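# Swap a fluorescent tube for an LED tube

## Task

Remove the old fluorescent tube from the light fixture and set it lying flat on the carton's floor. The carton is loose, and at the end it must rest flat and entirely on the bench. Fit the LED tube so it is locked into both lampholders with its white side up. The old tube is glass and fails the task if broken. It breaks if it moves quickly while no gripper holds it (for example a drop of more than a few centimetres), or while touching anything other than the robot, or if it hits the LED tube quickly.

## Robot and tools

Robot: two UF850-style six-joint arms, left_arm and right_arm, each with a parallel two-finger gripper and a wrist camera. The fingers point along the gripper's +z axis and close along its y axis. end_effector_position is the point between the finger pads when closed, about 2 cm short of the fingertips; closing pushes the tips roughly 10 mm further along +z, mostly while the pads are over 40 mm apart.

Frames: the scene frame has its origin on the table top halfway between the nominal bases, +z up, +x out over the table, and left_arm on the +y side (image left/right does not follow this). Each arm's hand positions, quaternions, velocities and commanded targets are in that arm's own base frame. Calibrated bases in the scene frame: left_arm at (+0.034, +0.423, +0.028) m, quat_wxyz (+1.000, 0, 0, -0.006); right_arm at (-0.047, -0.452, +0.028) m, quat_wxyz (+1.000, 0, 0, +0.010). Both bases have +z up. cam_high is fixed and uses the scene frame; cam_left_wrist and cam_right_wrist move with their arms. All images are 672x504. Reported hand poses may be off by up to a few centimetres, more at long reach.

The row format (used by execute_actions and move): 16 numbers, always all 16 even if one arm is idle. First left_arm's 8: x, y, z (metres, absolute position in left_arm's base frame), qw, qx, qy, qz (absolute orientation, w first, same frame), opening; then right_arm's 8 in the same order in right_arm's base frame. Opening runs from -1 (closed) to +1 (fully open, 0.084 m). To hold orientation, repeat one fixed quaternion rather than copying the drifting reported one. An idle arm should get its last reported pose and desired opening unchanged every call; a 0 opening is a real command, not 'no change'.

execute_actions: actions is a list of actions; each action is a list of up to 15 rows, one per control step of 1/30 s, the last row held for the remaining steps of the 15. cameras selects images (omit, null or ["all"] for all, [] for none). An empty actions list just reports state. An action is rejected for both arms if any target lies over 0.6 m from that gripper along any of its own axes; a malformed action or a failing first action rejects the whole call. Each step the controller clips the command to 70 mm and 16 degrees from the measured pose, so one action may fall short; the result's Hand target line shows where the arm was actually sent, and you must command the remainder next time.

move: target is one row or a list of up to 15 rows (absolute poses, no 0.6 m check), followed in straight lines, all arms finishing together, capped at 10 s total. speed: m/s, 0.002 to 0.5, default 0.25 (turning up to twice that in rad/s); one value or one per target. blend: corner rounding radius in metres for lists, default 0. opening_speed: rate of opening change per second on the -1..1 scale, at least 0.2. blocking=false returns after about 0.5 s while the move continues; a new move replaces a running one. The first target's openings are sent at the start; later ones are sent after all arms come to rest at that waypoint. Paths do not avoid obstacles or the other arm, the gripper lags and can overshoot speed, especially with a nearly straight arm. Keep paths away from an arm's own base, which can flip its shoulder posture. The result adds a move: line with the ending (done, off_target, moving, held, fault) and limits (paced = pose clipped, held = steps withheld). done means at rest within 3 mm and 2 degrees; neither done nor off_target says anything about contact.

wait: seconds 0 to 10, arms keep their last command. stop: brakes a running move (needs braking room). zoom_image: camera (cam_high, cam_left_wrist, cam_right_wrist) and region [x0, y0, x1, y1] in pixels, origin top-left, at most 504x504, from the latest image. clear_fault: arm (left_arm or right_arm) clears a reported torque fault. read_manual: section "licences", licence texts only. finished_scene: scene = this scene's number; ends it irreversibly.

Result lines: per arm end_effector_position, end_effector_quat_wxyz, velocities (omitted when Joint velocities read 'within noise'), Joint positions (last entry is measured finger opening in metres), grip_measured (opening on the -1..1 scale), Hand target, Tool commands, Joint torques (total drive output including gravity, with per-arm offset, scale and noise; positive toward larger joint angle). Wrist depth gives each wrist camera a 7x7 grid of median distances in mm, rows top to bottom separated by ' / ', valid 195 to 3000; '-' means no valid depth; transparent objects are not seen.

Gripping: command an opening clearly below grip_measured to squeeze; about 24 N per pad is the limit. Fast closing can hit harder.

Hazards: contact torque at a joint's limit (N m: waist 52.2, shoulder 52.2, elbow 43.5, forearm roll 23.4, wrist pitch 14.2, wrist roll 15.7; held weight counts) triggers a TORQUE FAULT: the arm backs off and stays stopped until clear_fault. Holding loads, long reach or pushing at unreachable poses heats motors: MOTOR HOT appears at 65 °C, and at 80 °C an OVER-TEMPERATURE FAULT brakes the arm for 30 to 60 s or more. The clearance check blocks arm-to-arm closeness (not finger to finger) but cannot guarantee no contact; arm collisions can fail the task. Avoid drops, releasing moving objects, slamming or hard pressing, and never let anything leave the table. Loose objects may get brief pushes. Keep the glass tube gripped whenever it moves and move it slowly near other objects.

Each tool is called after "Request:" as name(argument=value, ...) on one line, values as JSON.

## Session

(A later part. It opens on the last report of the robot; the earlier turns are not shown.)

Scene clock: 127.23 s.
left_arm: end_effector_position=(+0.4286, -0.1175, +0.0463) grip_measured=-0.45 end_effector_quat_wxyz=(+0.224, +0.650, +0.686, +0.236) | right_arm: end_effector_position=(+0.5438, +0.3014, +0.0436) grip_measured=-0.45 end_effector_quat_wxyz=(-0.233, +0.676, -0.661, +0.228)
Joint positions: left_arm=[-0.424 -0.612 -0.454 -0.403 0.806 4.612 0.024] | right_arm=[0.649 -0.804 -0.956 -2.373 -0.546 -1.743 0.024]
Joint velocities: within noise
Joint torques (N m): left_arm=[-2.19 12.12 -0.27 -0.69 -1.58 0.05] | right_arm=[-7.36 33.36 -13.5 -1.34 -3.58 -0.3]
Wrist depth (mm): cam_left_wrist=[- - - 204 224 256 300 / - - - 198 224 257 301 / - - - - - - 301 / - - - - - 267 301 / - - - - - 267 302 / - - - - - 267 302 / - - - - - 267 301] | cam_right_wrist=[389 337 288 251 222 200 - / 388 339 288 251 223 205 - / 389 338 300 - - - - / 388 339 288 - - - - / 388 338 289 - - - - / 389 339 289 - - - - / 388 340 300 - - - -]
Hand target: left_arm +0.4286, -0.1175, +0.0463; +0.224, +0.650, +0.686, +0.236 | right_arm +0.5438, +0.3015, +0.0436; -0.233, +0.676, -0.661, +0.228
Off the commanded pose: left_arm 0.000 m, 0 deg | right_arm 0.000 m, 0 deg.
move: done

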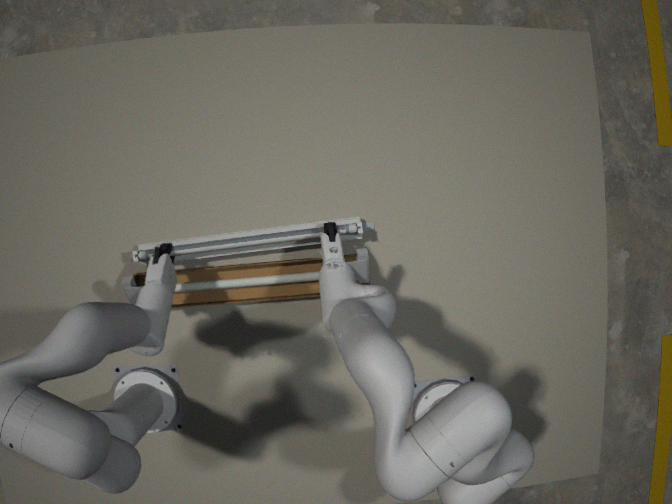

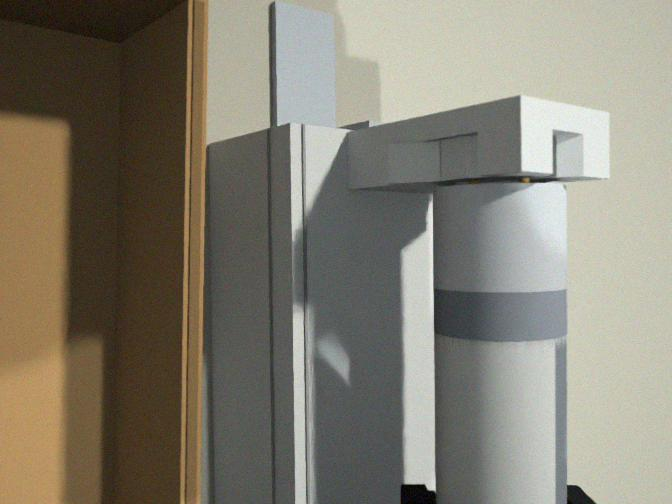

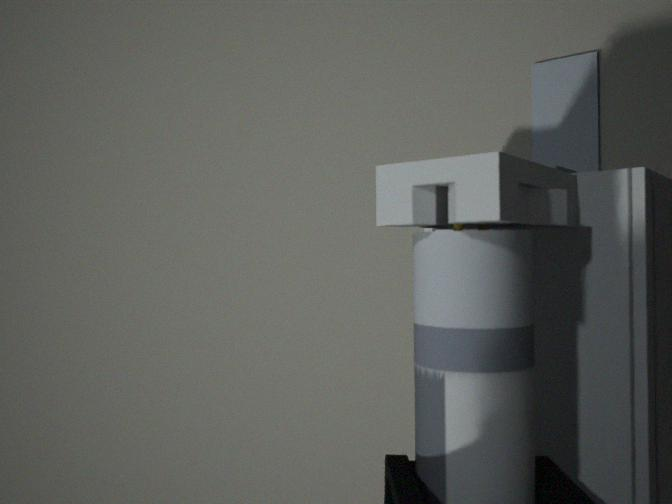

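Request:
move(target=[[0.4297,-0.1175,0.0472,0.1781,0.6646,0.7014,0.1879,-0.9,0.5449,0.3015,0.0446,-0.1850,0.6905,-0.6755,0.1810,-0.9],[0.4320,-0.1175,0.0483,0.0898,0.6821,0.7199,0.0948,-0.9,0.5471,0.3015,0.0456,-0.0933,0.7087,-0.6933,0.0913,-0.9]], speed=0.1, blend=0.002)

Request:
zoom_image(camera="cam_left_wrist", region=[330, 90, 650, 300])

Request:
zoom_image(camera="cam_right_wrist", region=[330, 90, 650, 300])

Scene clock: 131.47 s.
left_arm: end_effector_position=(+0.4319, -0.1175, +0.0483) grip_measured=-0.45 end_effector_quat_wxyz=(+0.090, +0.682, +0.720, +0.095) | right_arm: end_effector_position=(+0.5471, +0.3015, +0.0456) grip_measured=-0.45 end_effector_quat_wxyz=(-0.094, +0.709, -0.693, +0.092)
Joint positions: left_arm=[-0.317 -0.549 -0.631 -0.528 0.187 4.873 0.024] | right_arm=[0.556 -0.814 -1.159 -0.859 -0.177 -3.343 0.024]
Joint velocities: within noise
Joint torques (N m): left_arm=[0.67 18.28 -13.64 -0.57 1.04 0.22] | right_arm=[-4.64 53.86 -18.76 -1.76 -3.57 -0.28]
Wrist depth (mm): cam_left_wrist=[- - - 200 209 218 228 / - - 197 198 204 218 228 / - - - - - - 228 / - - - - - 220 228 / - - - - - 220 228 / - - - - - 220 228 / - - - - - 220 228] | cam_right_wrist=[247 236 225 216 207 199 - / 248 236 226 216 208 199 - / 248 236 226 - 208 198 - / 248 237 226 - - - - / 249 237 226 - - - - / 249 237 227 - - - - / 249 237 227 - - - -]
Hand target: left_arm +0.4320, -0.1175, +0.0483; +0.090, +0.682, +0.720, +0.095 | right_arm +0.5470, +0.3015, +0.0455; -0.094, +0.709, -0.693, +0.092
Off the commanded pose: left_arm 0.000 m, 0 deg | right_arm 0.000 m, 0 deg.
move: done

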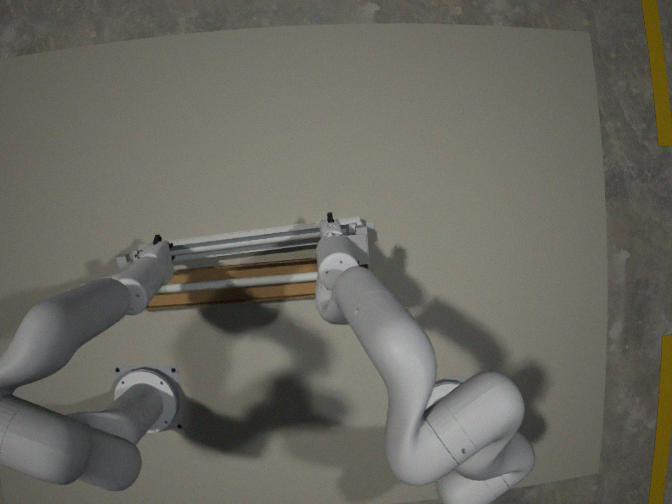

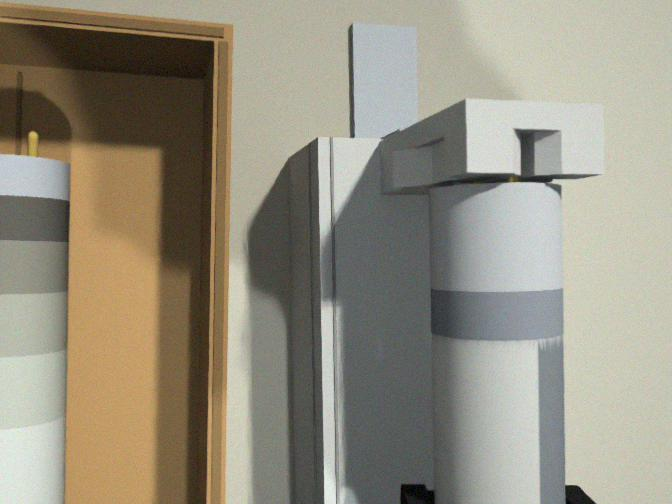

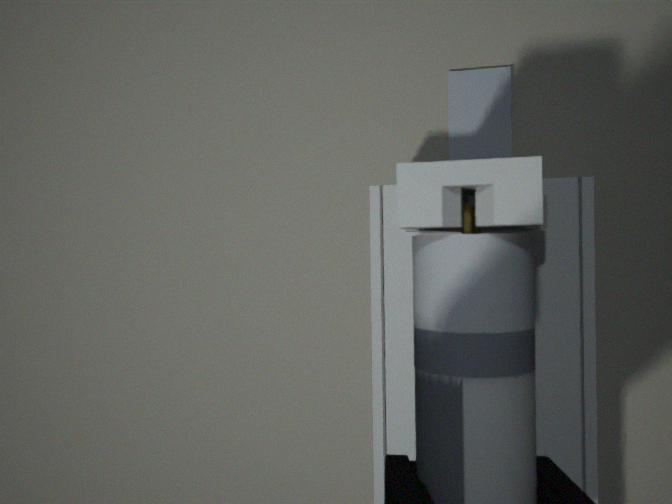

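Scaled by 1.575.

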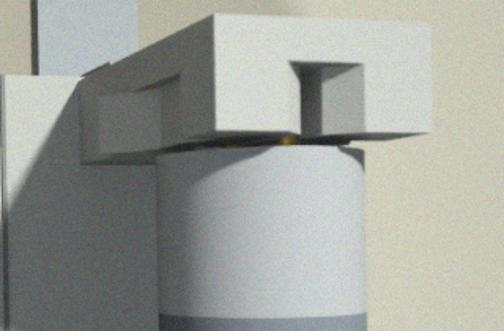

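Scaled by 1.575.

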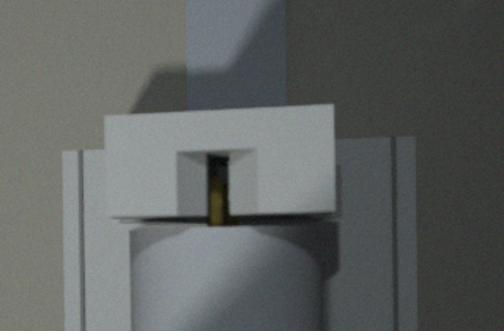

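Request:
move(target=[[0.4297,-0.1175,0.0472,0.1781,0.6646,0.7014,0.1879,-0.6,0.5449,0.3015,0.0446,-0.1850,0.6905,-0.6755,0.1810,-0.6],[0.4286,-0.1175,0.0455,0.2240,0.6505,0.6867,0.2364,-0.6,0.5438,0.3015,0.0430,-0.2327,0.6760,-0.6612,0.2277,-0.6]], speed=0.1, blend=0.002)

Request:
move(target=[[0.4286,-0.1175,0.0440,0.2240,0.6505,0.6867,0.2364,-1,0.5438,0.3015,0.0418,-0.2327,0.6760,-0.6612,0.2277,-1]], speed=0.02, opening_speed=1)

Request:
zoom_image(camera="cam_left_wrist", region=[330, 90, 650, 300])

Request:
zoom_image(camera="cam_right_wrist", region=[330, 90, 650, 300])

Scene clock: 135.57 s.
left_arm: end_effector_position=(+0.4290, -0.1176, +0.0458) grip_measured=-0.45 end_effector_quat_wxyz=(+0.224, +0.650, +0.686, +0.237) | right_arm: end_effector_position=(+0.5441, +0.3016, +0.0433) grip_measured=-0.45 end_effector_quat_wxyz=(-0.233, +0.676, -0.661, +0.228)
Joint positions: left_arm=[-0.424 -0.615 -0.456 -0.403 0.809 4.611 0.024] | right_arm=[0.649 -0.805 -0.957 -2.374 -0.547 -1.742 0.024]
Joint velocities: within noise
Joint torques (N m): left_arm=[-4.12 10.11 5.47 0.4 -3.22 0.12] | right_arm=[11.32 40.79 -8.94 -1.68 0.32 -0.11]
Wrist depth (mm): cam_left_wrist=[- - - 204 223 256 300 / - - - 198 224 256 300 / - - - - - - 301 / - - - - - 266 301 / - - - - - 267 301 / - - - - - 267 302 / - - - - - - 302] | cam_right_wrist=[389 339 288 251 223 205 - / 390 338 288 251 223 205 - / 390 338 300 - - - - / 390 339 289 - - - - / 389 339 289 - - - - / 389 339 290 - - - - / 390 339 300 - - - -]
Hand target: left_arm +0.4286, -0.1175, +0.0455; +0.224, +0.650, +0.686, +0.236 | right_arm +0.5438, +0.3015, +0.0430; -0.233, +0.676, -0.661, +0.228
Off the commanded pose: left_arm 0.001 m, 0 deg | right_arm 0.000 m, 0 deg.
move: done; blend cut to 0 m at target 1

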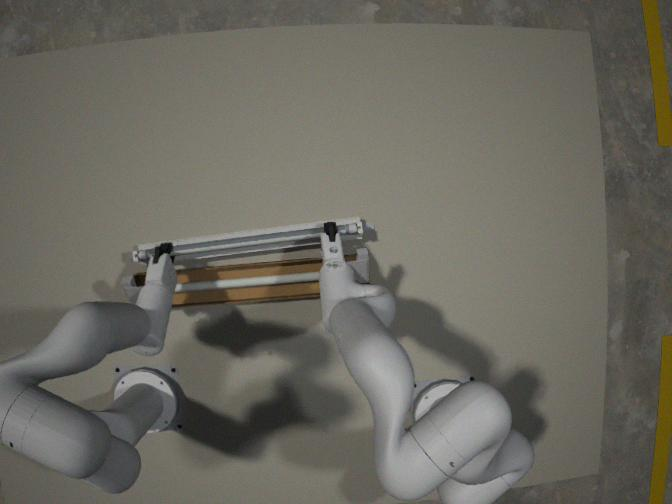

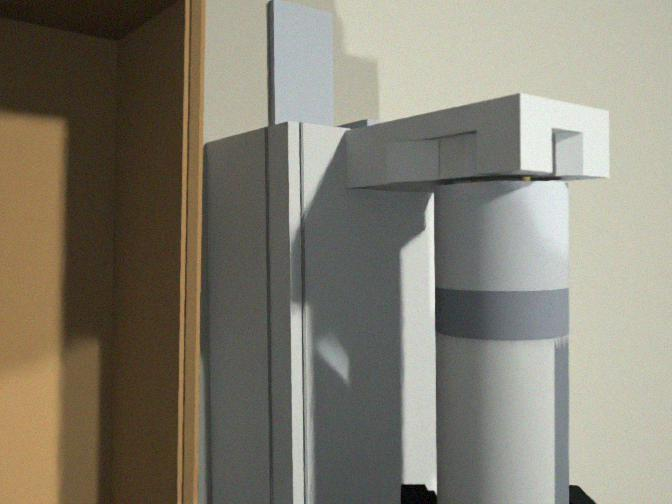

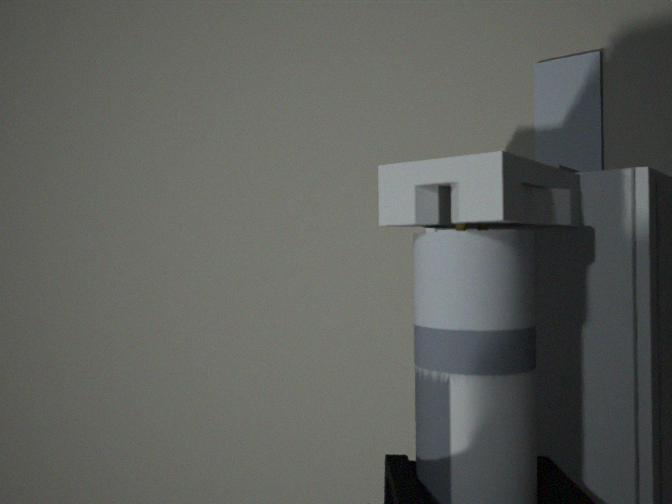

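Scene clock: 136.27 s.
left_arm: end_effector_position=(+0.4295, -0.1176, +0.0449) grip_measured=-0.45 end_effector_quat_wxyz=(+0.226, +0.650, +0.686, +0.238) | right_arm: end_effector_position=(+0.5439, +0.3016, +0.0419) grip_measured=-0.45 end_effector_quat_wxyz=(-0.233, +0.676, -0.661, +0.228)
Joint positions: left_arm=[-0.424 -0.62 -0.456 -0.401 0.816 4.609 0.024] | right_arm=[0.649 -0.808 -0.957 -2.376 -0.549 -1.739 0.024]
Joint velocities: within noise
Joint torques (N m): left_arm=[-1.74 6.6 2.97 0.43 -3.99 0.07] | right_arm=[13 40.91 -6.14 -2.32 1.02 -0.31]
Wrist depth (mm): cam_left_wrist=[- - - 203 222 255 300 / - - - 197 222 256 300 / - - - - - - 301 / - - - - - - 300 / - - - - - - 301 / - - - - - - 302 / - - - - - - 302] | cam_right_wrist=[386 336 286 249 220 204 - / 387 336 286 249 221 203 - / 387 335 297 - - - - / 387 336 286 - - - - / 386 336 287 - - - - / 388 337 287 - - - - / 387 337 298 - - - -]
Hand target: left_arm +0.4286, -0.1175, +0.0440; +0.224, +0.650, +0.686, +0.236 | right_arm +0.5438, +0.3015, +0.0418; -0.233, +0.676, -0.661, +0.228
Off the commanded pose: left_arm 0.001 m, 0 deg | right_arm 0.000 m, 0 deg.
move: done

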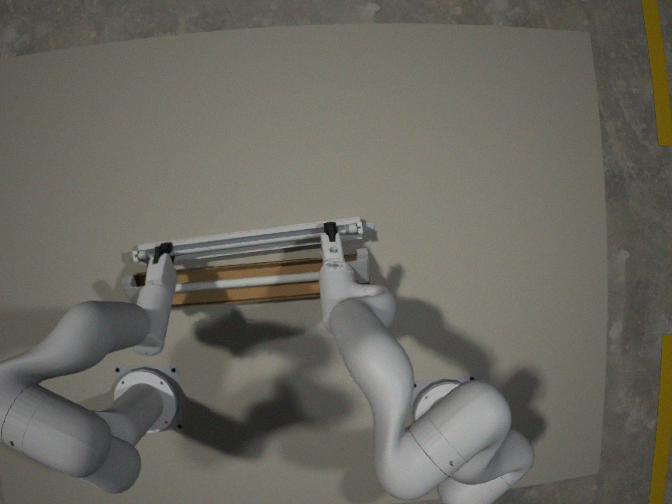

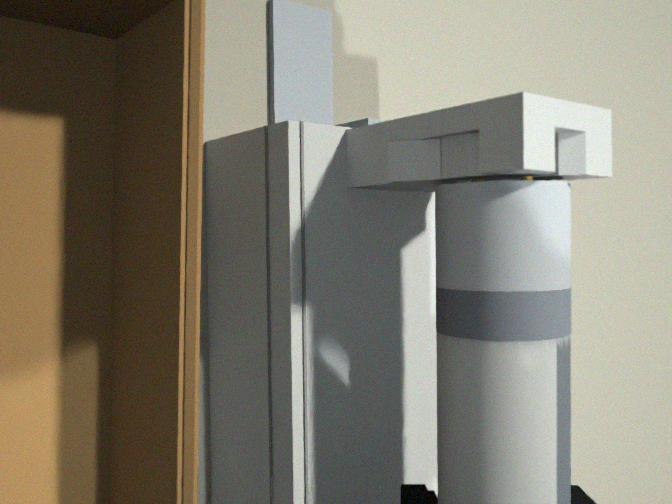

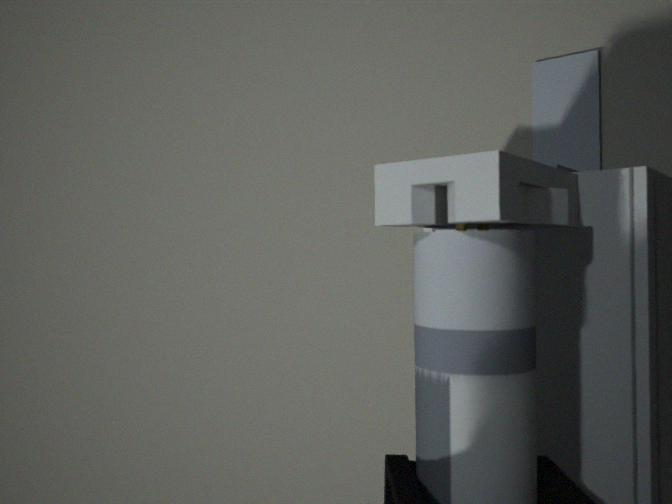

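Scaled by 1.575.

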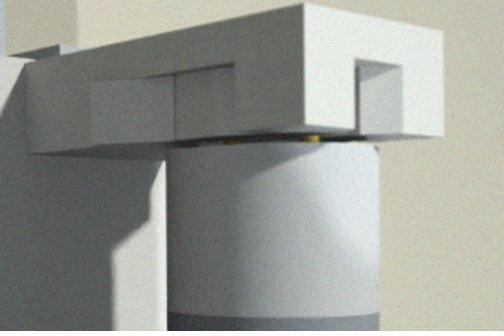

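Scaled by 1.575.

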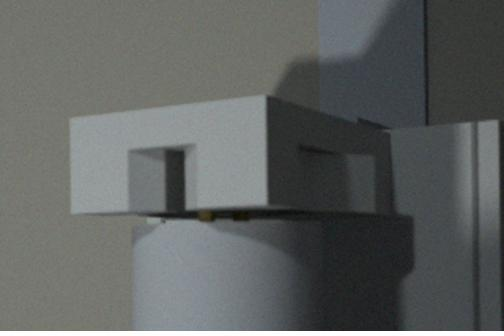

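Request:
move(target=[[0.4286,-0.1175,0.0460,0.2240,0.6505,0.6867,0.2364,-1,0.5452,0.3010,0.0430,-0.2327,0.6760,-0.6612,0.2277,-1]], speed=0.02, cameras=[])

Request:
move(target=[[0.4286,-0.1175,0.0460,0.2240,0.6505,0.6867,0.2364,-1,0.5452,0.3010,0.0418,-0.2327,0.6760,-0.6612,0.2277,-1]], speed=0.02, cameras=[])

Scene clock: 137.47 s.
left_arm: end_effector_position=(+0.4290, -0.1176, +0.0459) grip_measured=-0.45 end_effector_quat_wxyz=(+0.224, +0.650, +0.687, +0.236) | right_arm: end_effector_position=(+0.5445, +0.3013, +0.0426) grip_measured=-0.45 end_effector_quat_wxyz=(-0.232, +0.676, -0.661, +0.227)
Joint positions: left_arm=[-0.424 -0.614 -0.456 -0.403 0.806 4.612 0.024] | right_arm=[0.647 -0.806 -0.958 -2.376 -0.544 -1.743 0.024]
Joint velocities: within noise
Joint torques (N m): left_arm=[-5.48 14.81 5.62 0.23 -2.36 0.12] | right_arm=[-1.84 41.03 -8.98 -0.18 -2.87 -0.15]
Wrist depth (mm): cam_left_wrist=[- - - 204 223 256 300 / - - - 198 223 256 300 / - - - - - - 301 / - - - - - 266 301 / - - - - - 267 301 / - - - - - 267 301 / - - - - - 267 302] | cam_right_wrist=[384 335 286 250 221 204 - / 383 335 286 250 221 204 - / 385 336 297 - - - - / 385 336 287 - - - - / 385 335 287 - - - - / 385 336 287 - - - - / 385 336 298 - - - -]
Hand target: left_arm +0.4286, -0.1175, +0.0460; +0.224, +0.650, +0.686, +0.236 | right_arm +0.5452, +0.3010, +0.0430; -0.233, +0.676, -0.661, +0.228
Off the commanded pose: left_arm 0.000 m, 0 deg | right_arm 0.001 m, 0 deg.
move: done
No camera images: "cameras" was empty.

Scene clock: 138.17 s.
left_arm: end_effector_position=(+0.4288, -0.1176, +0.0461) grip_measured=-0.45 end_effector_quat_wxyz=(+0.224, +0.650, +0.686, +0.236) | right_arm: end_effector_position=(+0.5450, +0.3011, +0.0418) grip_measured=-0.45 end_effector_quat_wxyz=(-0.233, +0.676, -0.661, +0.228)
Joint positions: left_arm=[-0.424 -0.613 -0.455 -0.403 0.806 4.612 0.024] | right_arm=[0.646 -0.809 -0.959 -2.378 -0.547 -1.74 0.024]
Joint velocities: within noise
Joint torques (N m): left_arm=[-4.51 16.04 6.54 0.03 -1.95 0.01] | right_arm=[-10.43 38.27 -11.55 0.06 -4.41 -0.19]
Wrist depth (mm): cam_left_wrist=[- - - 204 223 256 300 / - - - 198 223 257 301 / - - - - - - 301 / - - - - - 267 301 / - - - - - 267 301 / - - - - - 267 301 / - - - - - 267 302] | cam_right_wrist=[384 333 285 248 220 203 - / 384 334 285 248 220 203 - / 383 335 296 - - - - / 384 334 286 - - - - / 385 335 285 - - - - / 385 335 286 - - - - / 385 336 298 - - - -]
Hand target: left_arm +0.4286, -0.1175, +0.0460; +0.224, +0.650, +0.686, +0.236 | right_arm +0.5452, +0.3010, +0.0418; -0.233, +0.676, -0.661, +0.228
Off the commanded pose: left_arm 0.000 m, 0 deg | right_arm 0.000 m, 0 deg.
move: done
No camera images: "cameras" was empty.

Request:
move(target=[[0.4288,-0.1175,0.0462,0.2240,0.6505,0.6867,0.2364,-1,0.5446,0.3012,0.0405,-0.2327,0.6760,-0.6612,0.2277,-1]], speed=0.02, cameras=[])

Request:
move(target=[[0.4288,-0.1175,0.0462,0.2240,0.6505,0.6867,0.2364,-1,0.5446,0.3012,0.0393,-0.2327,0.6760,-0.6612,0.2277,-1]], speed=0.02)

Request:
zoom_image(camera="cam_right_wrist", region=[330, 90, 650, 300])

Scene clock: 139.20 s.
left_arm: end_effector_position=(+0.4289, -0.1176, +0.0463) grip_measured=-0.45 end_effector_quat_wxyz=(+0.224, +0.650, +0.686, +0.236) | right_arm: end_effector_position=(+0.5452, +0.3012, +0.0411) grip_measured=-0.45 end_effector_quat_wxyz=(-0.233, +0.676, -0.661, +0.228)
Joint positions: left_arm=[-0.424 -0.612 -0.455 -0.403 0.806 4.612 0.024] | right_arm=[0.647 -0.811 -0.96 -2.379 -0.551 -1.737 0.024]
Joint velocities: within noise
Joint torques (N m): left_arm=[-2.9 15.15 4.72 -0.42 -1.85 0.08] | right_arm=[-4.33 28.56 -9.84 -1.02 -1.58 -0.26]
Wrist depth (mm): cam_left_wrist=[- - - 204 224 257 301 / - - - 198 224 257 301 / - - - - - - 301 / - - - - - 267 301 / - - - - - 268 301 / - - - - - 267 301 / - - - - - 267 302] | cam_right_wrist=[384 335 286 248 220 203 - / 384 334 285 248 220 202 - / 384 335 296 - - - - / 386 335 286 - - - - / 386 336 285 - - - - / 387 336 286 - - - - / 386 336 298 - - - -]
Hand target: left_arm +0.4288, -0.1175, +0.0462; +0.224, +0.650, +0.686, +0.236 | right_arm +0.5446, +0.3012, +0.0405; -0.233, +0.676, -0.661, +0.228
Off the commanded pose: left_arm 0.000 m, 0 deg | right_arm 0.001 m, 0 deg.
move: done
No camera images: "cameras" was empty.

Scene clock: 139.90 s.
left_arm: end_effector_position=(+0.4289, -0.1176, +0.0462) grip_measured=-0.45 end_effector_quat_wxyz=(+0.224, +0.650, +0.686, +0.236) | right_arm: end_effector_position=(+0.5453, +0.3012, +0.0400) grip_measured=-0.45 end_effector_quat_wxyz=(-0.234, +0.675, -0.661, +0.228)
Joint positions: left_arm=[-0.424 -0.612 -0.455 -0.403 0.806 4.612 0.024] | right_arm=[0.647 -0.814 -0.961 -2.382 -0.552 -1.734 0.024]
Joint velocities: within noise
Joint torques (N m): left_arm=[-2.65 12.14 5.16 -0.97 -2.13 0.08] | right_arm=[-0.08 24.28 -6.18 -1.17 2.06 -0.31]
Wrist depth (mm): cam_left_wrist=[- - - 204 224 257 300 / - - - 198 224 257 301 / - - - - - - 301 / - - - - - 267 301 / - - - - - 267 302 / - - - - - 267 302 / - - - - - 268 302] | cam_right_wrist=[383 334 283 247 219 202 - / 384 334 283 248 219 202 - / 384 333 296 - - - - / 385 333 285 - - - - / 385 335 285 - - - - / 385 335 286 - - - - / 386 335 296 - - - -]
Hand target: left_arm +0.4288, -0.1175, +0.0462; +0.224, +0.650, +0.686, +0.236 | right_arm +0.5446, +0.3012, +0.0393; -0.233, +0.676, -0.661, +0.228
Off the commanded pose: left_arm 0.000 m, 0 deg | right_arm 0.001 m, 0 deg.
move: done

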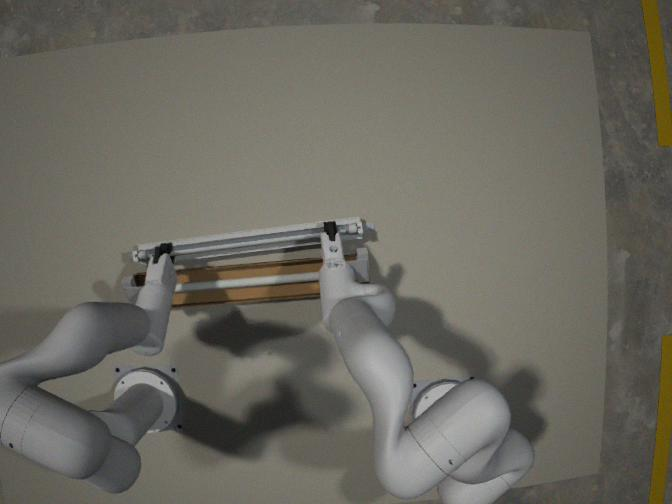

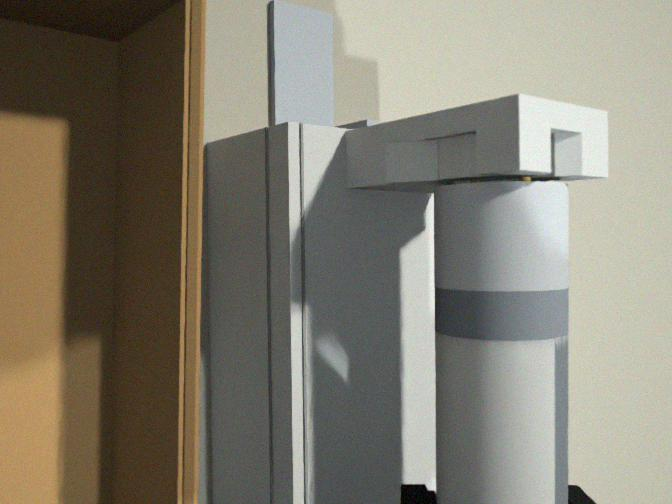

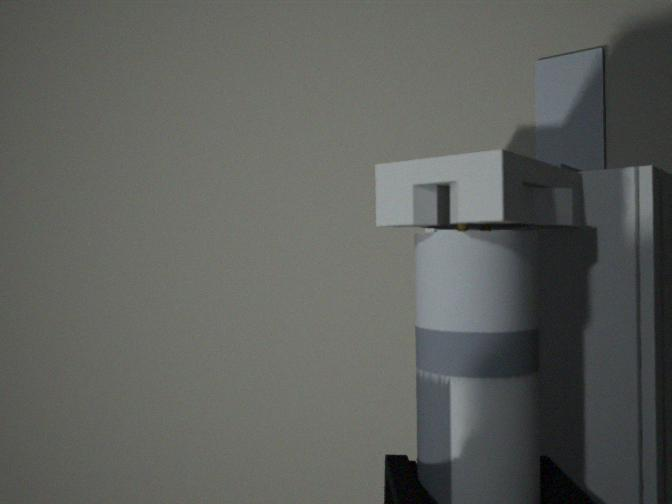

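Scaled by 1.575.

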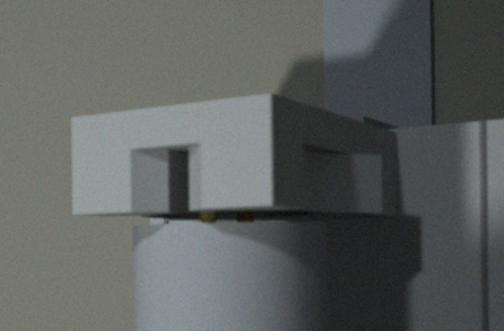

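Request:
move(target=[[0.4288,-0.1175,0.0463,0.2240,0.6505,0.6867,0.2364,-1,0.5445,0.3013,0.0425,-0.2327,0.6760,-0.6612,0.2277,-1],[0.4300,-0.1175,0.0471,0.1781,0.6646,0.7014,0.1879,-1,0.5456,0.3013,0.0433,-0.1850,0.6905,-0.6755,0.1810,-1],[0.4322,-0.1175,0.0480,0.0898,0.6821,0.7199,0.0948,-1,0.5478,0.3013,0.0443,-0.0933,0.7087,-0.6933,0.0913,-1]], speed=[0.02,0.06,0.06], blend=0.001)

Request:
zoom_image(camera="cam_right_wrist", region=[330, 90, 650, 300])

Request:
zoom_image(camera="cam_left_wrist", region=[330, 90, 650, 300])

Scene clock: 145.70 s.
left_arm: end_effector_position=(+0.4321, -0.1175, +0.0480) grip_measured=-0.45 end_effector_quat_wxyz=(+0.090, +0.682, +0.720, +0.095) | right_arm: end_effector_position=(+0.5476, +0.3013, +0.0441) grip_measured=-0.45 end_effector_quat_wxyz=(-0.094, +0.709, -0.693, +0.092)
Joint positions: left_arm=[-0.317 -0.55 -0.632 -0.526 0.188 4.872 0.024] | right_arm=[0.555 -0.818 -1.161 -0.864 -0.175 -3.338 0.024]
Joint velocities: within noise
Joint torques (N m): left_arm=[-0.47 14.97 -10.81 -0.89 -0.24 0.2] | right_arm=[-8.27 53.49 -20.02 -1.93 -3.48 -0.27]
Wrist depth (mm): cam_left_wrist=[- - - 200 209 218 228 / - - 196 198 204 218 228 / - - - - - - 228 / - - - - - 220 228 / - - - - - 220 228 / - - - - - 220 228 / - - - - - 220 228] | cam_right_wrist=[245 235 224 214 206 198 - / 245 235 224 215 206 198 - / 246 235 225 - 206 198 - / 246 235 225 - - - - / 247 235 225 - - - - / 247 235 225 - - - - / 247 236 225 - - - -]
Hand target: left_arm +0.4322, -0.1175, +0.0480; +0.090, +0.682, +0.720, +0.095 | right_arm +0.5477, +0.3013, +0.0442; -0.094, +0.709, -0.693, +0.092
Off the commanded pose: left_arm 0.000 m, 0 deg | right_arm 0.000 m, 0 deg.
move: done

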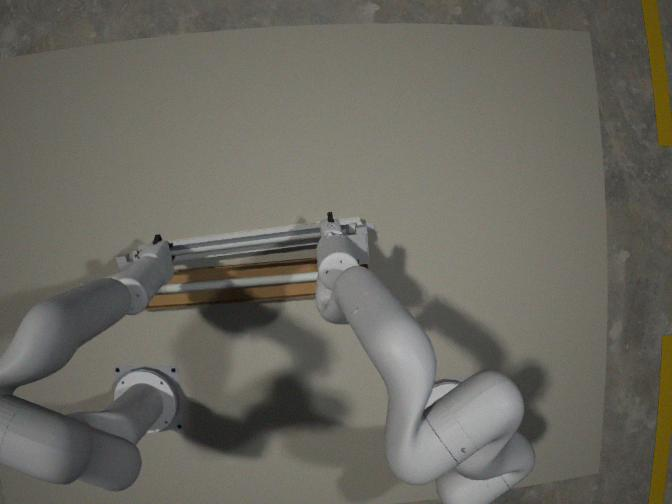

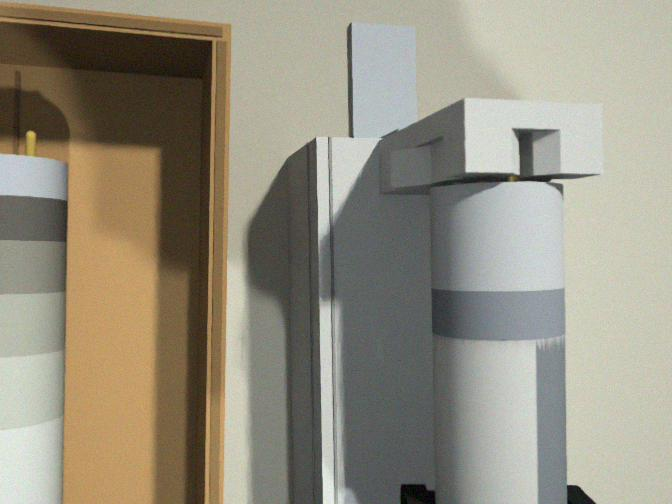

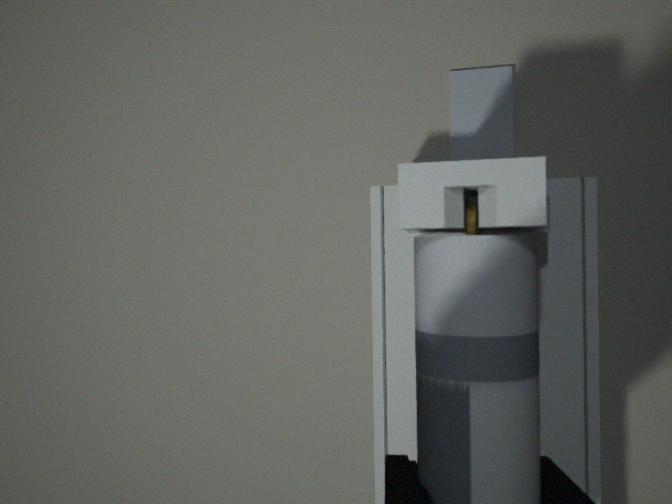

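Scaled by 1.575.

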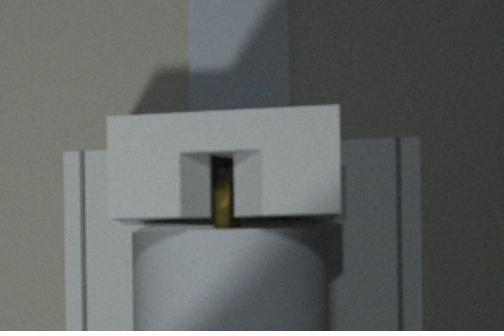

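Scaled by 1.575.

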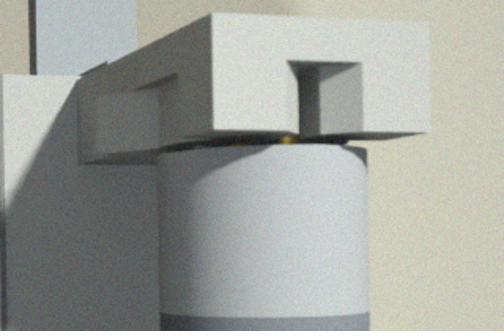

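Request:
move(target=[[0.4301,-0.1175,0.0467,0.1781,0.6646,0.7014,0.1879,-0.6,0.5469,0.3013,0.0425,-0.1850,0.6905,-0.6755,0.1810,-0.6],[0.4292,-0.1175,0.0461,0.2240,0.6505,0.6867,0.2364,-0.6,0.5460,0.3013,0.0419,-0.2327,0.6760,-0.6612,0.2277,-0.6],[0.4292,-0.1175,0.0455,0.2240,0.6505,0.6867,0.2364,-0.6,0.5460,0.3013,0.0411,-0.2327,0.6760,-0.6612,0.2277,-0.6]], speed=[0.1,0.1,0.02], cameras=[])

Request:
move(target=[[0.4292,-0.1175,0.0455,0.2240,0.6505,0.6867,0.2364,-1,0.5460,0.3013,0.0411,-0.2327,0.6760,-0.6612,0.2277,-1],[0.4301,-0.1175,0.0461,0.1781,0.6646,0.7014,0.1879,-1,0.5469,0.3013,0.0417,-0.1850,0.6905,-0.6755,0.1810,-1]], speed=0.06)

Request:
zoom_image(camera="cam_right_wrist", region=[330, 90, 650, 300])

Request:
zoom_image(camera="cam_left_wrist", region=[330, 90, 650, 300])

Scene clock: 149.90 s.
left_arm: end_effector_position=(+0.4295, -0.1175, +0.0457) grip_measured=-0.45 end_effector_quat_wxyz=(+0.224, +0.650, +0.686, +0.237) | right_arm: end_effector_position=(+0.5464, +0.3015, +0.0416) grip_measured=-0.45 end_effector_quat_wxyz=(-0.233, +0.676, -0.661, +0.228)
Joint positions: left_arm=[-0.423 -0.615 -0.457 -0.402 0.807 4.612 0.024] | right_arm=[0.646 -0.811 -0.963 -2.378 -0.548 -1.741 0.024]
Joint velocities: within noise
Joint torques (N m): left_arm=[-1.79 10.51 0 -0.22 -2.57 -0.05] | right_arm=[1.47 39.92 -13.43 -2.36 -2.31 -0.27]
Wrist depth (mm): cam_left_wrist=[- - - 203 223 256 300 / - - - 198 223 256 301 / - - - - - - 300 / - - - - - 267 301 / - - - - - 266 301 / - - - - - 266 302 / - - - - - - 302] | cam_right_wrist=[385 333 285 249 221 203 - / 383 334 285 248 221 203 - / 386 336 297 - - - - / 385 335 286 - - - - / 386 336 286 - - - - / 387 335 285 - - - - / 386 336 297 - - - -]
Hand target: left_arm +0.4292, -0.1175, +0.0455; +0.224, +0.650, +0.686, +0.236 | right_arm +0.5460, +0.3013, +0.0411; -0.233, +0.676, -0.661, +0.228
Off the commanded pose: left_arm 0.000 m, 0 deg | right_arm 0.001 m, 0 deg.
move: done
No camera images: "cameras" was empty.

Scene clock: 152.30 s.
left_arm: end_effector_position=(+0.4301, -0.1175, +0.0461) grip_measured=-0.45 end_effector_quat_wxyz=(+0.178, +0.664, +0.701, +0.188) | right_arm: end_effector_position=(+0.5468, +0.3014, +0.0417) grip_measured=-0.45 end_effector_quat_wxyz=(-0.185, +0.691, -0.675, +0.181)
Joint positions: left_arm=[-0.383 -0.569 -0.504 -0.394 0.583 4.662 0.024] | right_arm=[0.613 -0.798 -1.02 -2.229 -0.359 -1.925 0.024]
Joint velocities: within noise
Joint torques (N m): left_arm=[-1.74 13.95 0.11 -0.99 -2.16 0.05] | right_arm=[-1.4 42.78 -15.08 -0.68 -3.92 -0.28]
Wrist depth (mm): cam_left_wrist=[- - - 198 215 237 264 / - - - - 215 237 264 / - - - - - - 264 / - - - - - 244 264 / - - - - - 244 264 / - - - - - 243 264 / - - - - - 244 265] | cam_right_wrist=[322 285 256 232 212 199 - / 320 285 256 232 212 200 - / 323 285 263 - - - - / 322 285 256 - - - - / 322 285 256 - - - - / 323 286 256 - - - - / 323 287 257 - - - -]
Hand target: left_arm +0.4301, -0.1175, +0.0461; +0.178, +0.664, +0.701, +0.188 | right_arm +0.5469, +0.3013, +0.0417; -0.185, +0.690, -0.675, +0.181
Off the commanded pose: left_arm 0.000 m, 0 deg | right_arm 0.000 m, 0 deg.
move: done

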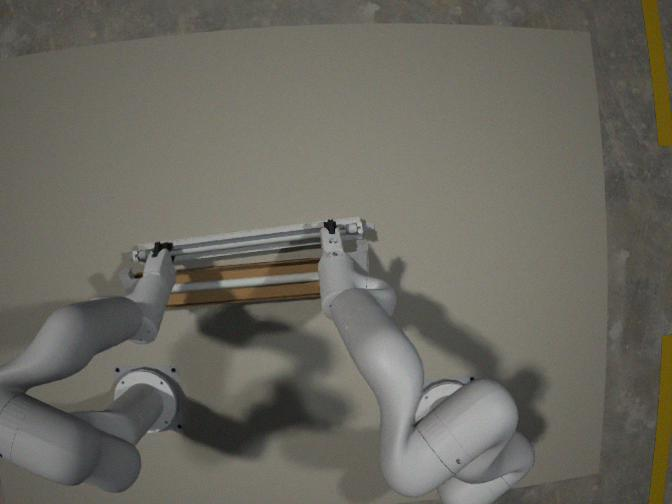

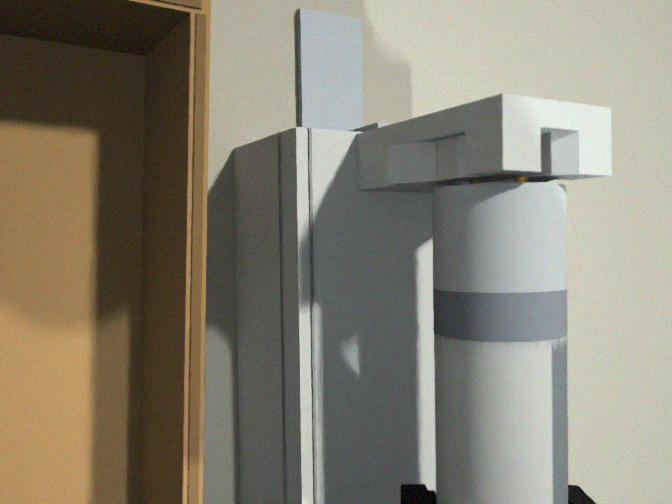

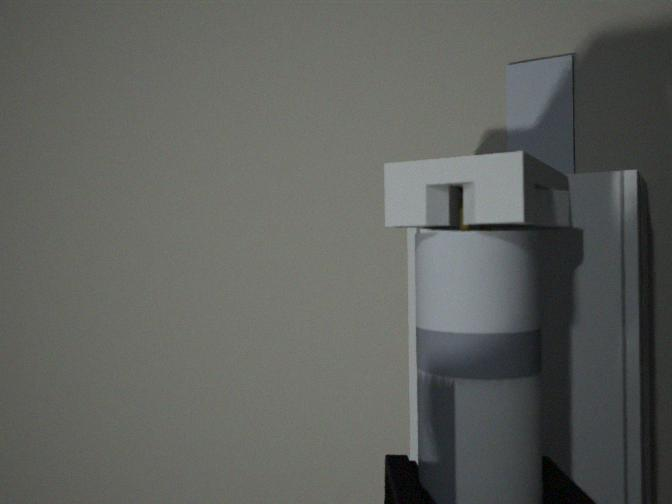

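Scaled by 1.575.

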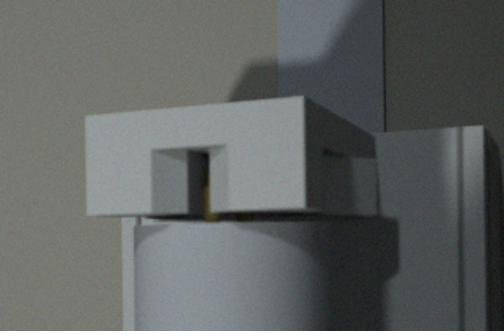

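Scaled by 1.575.

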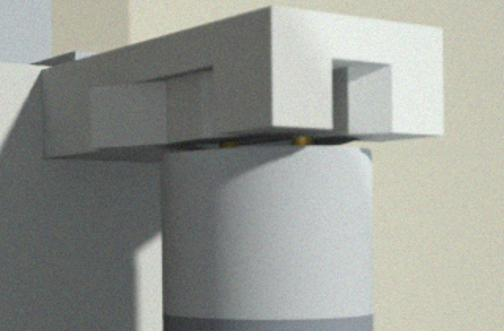

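Request:
move(target=[[0.4320,-0.1175,0.0468,0.0898,0.6821,0.7199,0.0948,-1,0.5485,0.3014,0.0424,-0.0933,0.7087,-0.6933,0.0913,-1]], speed=0.06)

Request:
zoom_image(camera="cam_right_wrist", region=[330, 90, 650, 300])

Request:
zoom_image(camera="cam_left_wrist", region=[330, 90, 650, 300])

Scene clock: 155.97 s.
left_arm: end_effector_position=(+0.4319, -0.1175, +0.0468) grip_measured=-0.45 end_effector_quat_wxyz=(+0.090, +0.682, +0.720, +0.095) | right_arm: end_effector_position=(+0.5483, +0.3013, +0.0423) grip_measured=-0.45 end_effector_quat_wxyz=(-0.094, +0.709, -0.693, +0.092)
Joint positions: left_arm=[-0.317 -0.553 -0.632 -0.519 0.19 4.864 0.024] | right_arm=[0.554 -0.822 -1.164 -0.871 -0.174 -3.332 0.024]
Joint velocities: within noise
Joint torques (N m): left_arm=[0.49 14.39 -8.17 -1.08 -0.52 0.26] | right_arm=[-13.2 60.89 -25.74 -2 -3.02 -0.26]
Wrist depth (mm): cam_left_wrist=[- - - 199 208 217 226 / - - 195 197 207 216 226 / - - - - - - 226 / - - - - - 219 226 / - - - - - 219 226 / - - - - - 219 226 / - - - - - 219 227] | cam_right_wrist=[242 232 221 212 204 198 - / 243 232 221 213 204 196 - / 244 232 222 - 204 - - / 244 232 222 - - - - / 244 233 222 - - - - / 244 233 223 - - - - / 245 233 223 - - - -]
Hand target: left_arm +0.4320, -0.1175, +0.0468; +0.090, +0.682, +0.720, +0.095 | right_arm +0.5484, +0.3014, +0.0423; -0.094, +0.709, -0.693, +0.092
Off the commanded pose: left_arm 0.000 m, 0 deg | right_arm 0.000 m, 0 deg.
move: done

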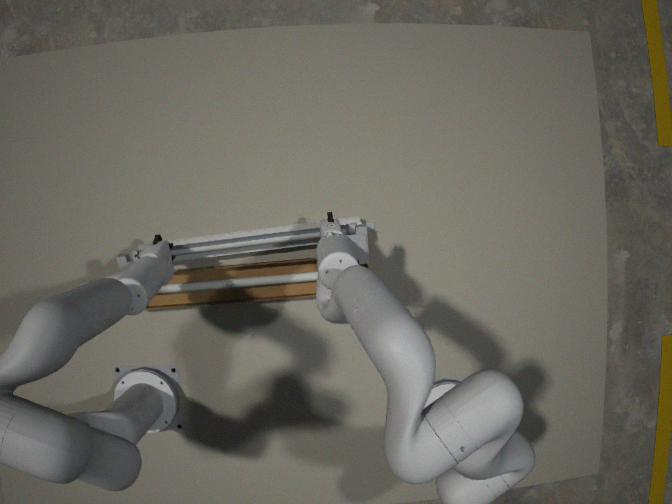

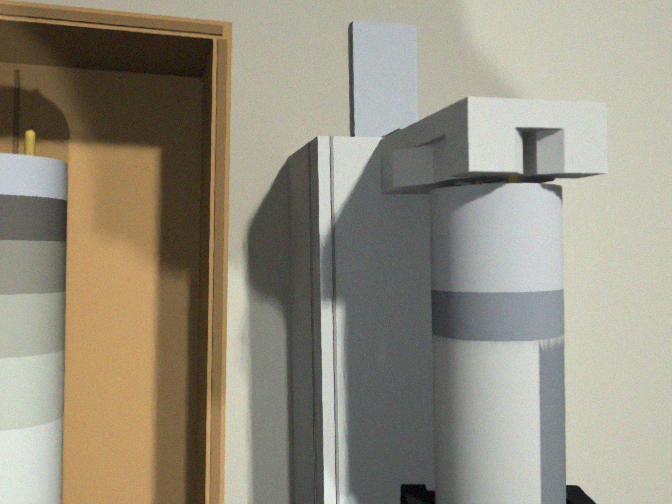

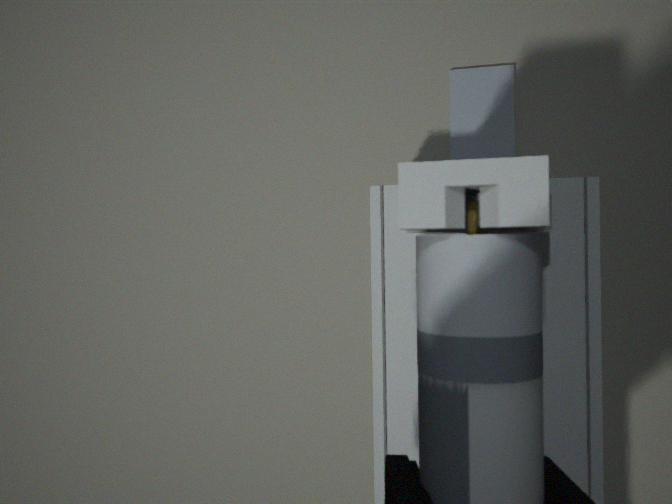

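Scaled by 1.575.

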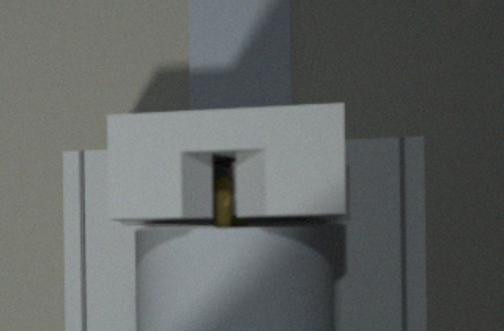

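Scaled by 1.575.

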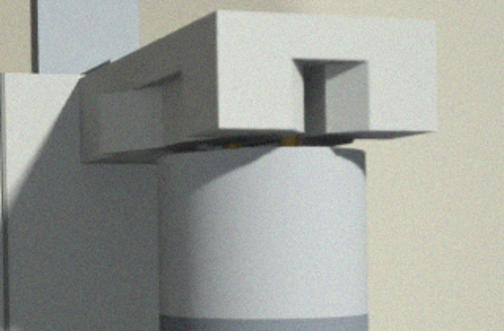

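Request:
move(target=[[0.4301,-0.1175,0.0464,0.1781,0.6646,0.7014,0.1879,-0.6,0.5464,0.3013,0.0418,-0.1850,0.6905,-0.6755,0.1810,-0.6],[0.4290,-0.1175,0.0459,0.2240,0.6505,0.6867,0.2364,-0.6,0.5460,0.3013,0.0415,-0.2327,0.6760,-0.6612,0.2277,-0.6],[0.4290,-0.1175,0.0459,0.2240,0.6505,0.6867,0.2364,-0.05,0.5460,0.3013,0.0415,-0.2327,0.6760,-0.6612,0.2277,-0.05]], speed=[0.1,0.1,0.02], opening_speed=0.5)

Request:
zoom_image(camera="cam_right_wrist", region=[330, 90, 650, 300])

Request:
zoom_image(camera="cam_left_wrist", region=[330, 90, 650, 300])

Scene clock: 162.50 s.
left_arm: end_effector_position=(+0.4290, -0.1175, +0.0459) grip_measured=-0.06 end_effector_quat_wxyz=(+0.224, +0.650, +0.686, +0.236) | right_arm: end_effector_position=(+0.5460, +0.3013, +0.0415) grip_measured=-0.06 end_effector_quat_wxyz=(-0.233, +0.676, -0.661, +0.228)
Joint positions: left_arm=[-0.423 -0.614 -0.456 -0.403 0.806 4.612 0.041] | right_arm=[0.646 -0.811 -0.962 -2.377 -0.546 -1.741 0.041]
Joint velocities: within noise
Joint torques (N m): left_arm=[0.78 14.87 -11.31 -1.42 1.3 -0.06] | right_arm=[5.44 39.65 -11.57 -1.76 -1.89 -0.54]
Wrist depth (mm): cam_left_wrist=[- - - 203 222 255 298 / - - - - 223 255 299 / - - - - - - 300 / - - - - - 266 299 / - - - - - 266 300 / - - - - - 266 300 / - - - - - 266 300] | cam_right_wrist=[383 334 285 248 220 203 - / 384 334 284 248 220 203 - / 384 335 296 - - - - / 385 334 285 - - - - / 385 334 286 - - - - / 385 335 285 - - - - / 384 335 286 - - - -]
Hand target: left_arm +0.4290, -0.1175, +0.0459; +0.224, +0.650, +0.686, +0.236 | right_arm +0.5460, +0.3013, +0.0415; -0.233, +0.676, -0.661, +0.228
Off the commanded pose: left_arm 0.000 m, 0 deg | right_arm 0.000 m, 0 deg.
move: done

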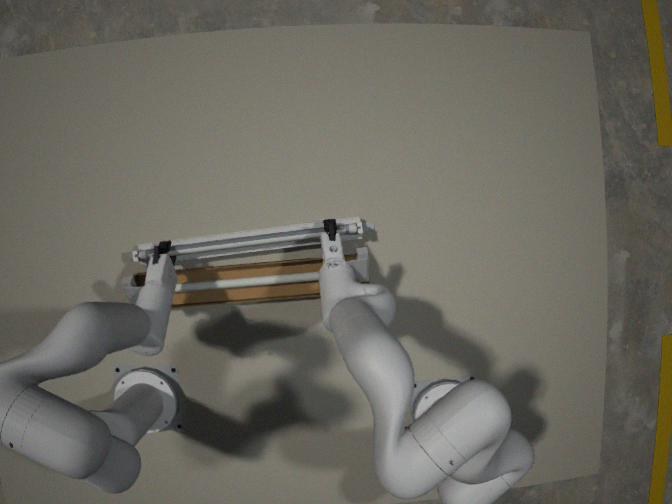

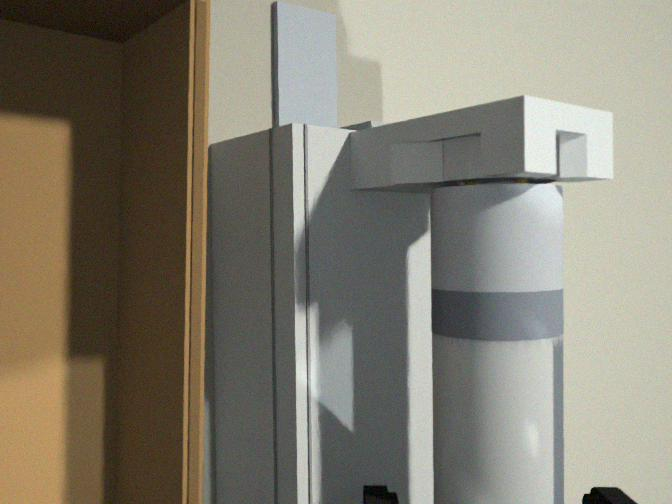

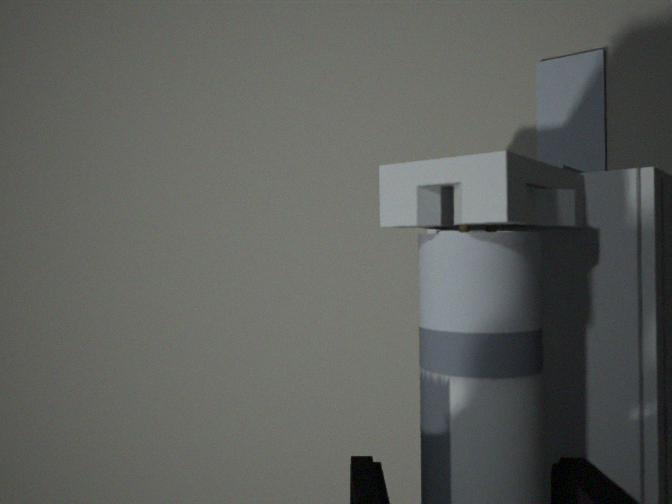

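Scaled by 1.575.

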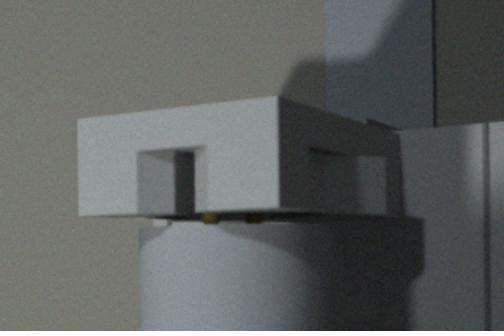

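Scaled by 1.575.

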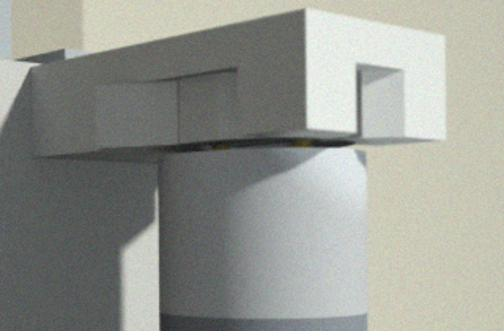

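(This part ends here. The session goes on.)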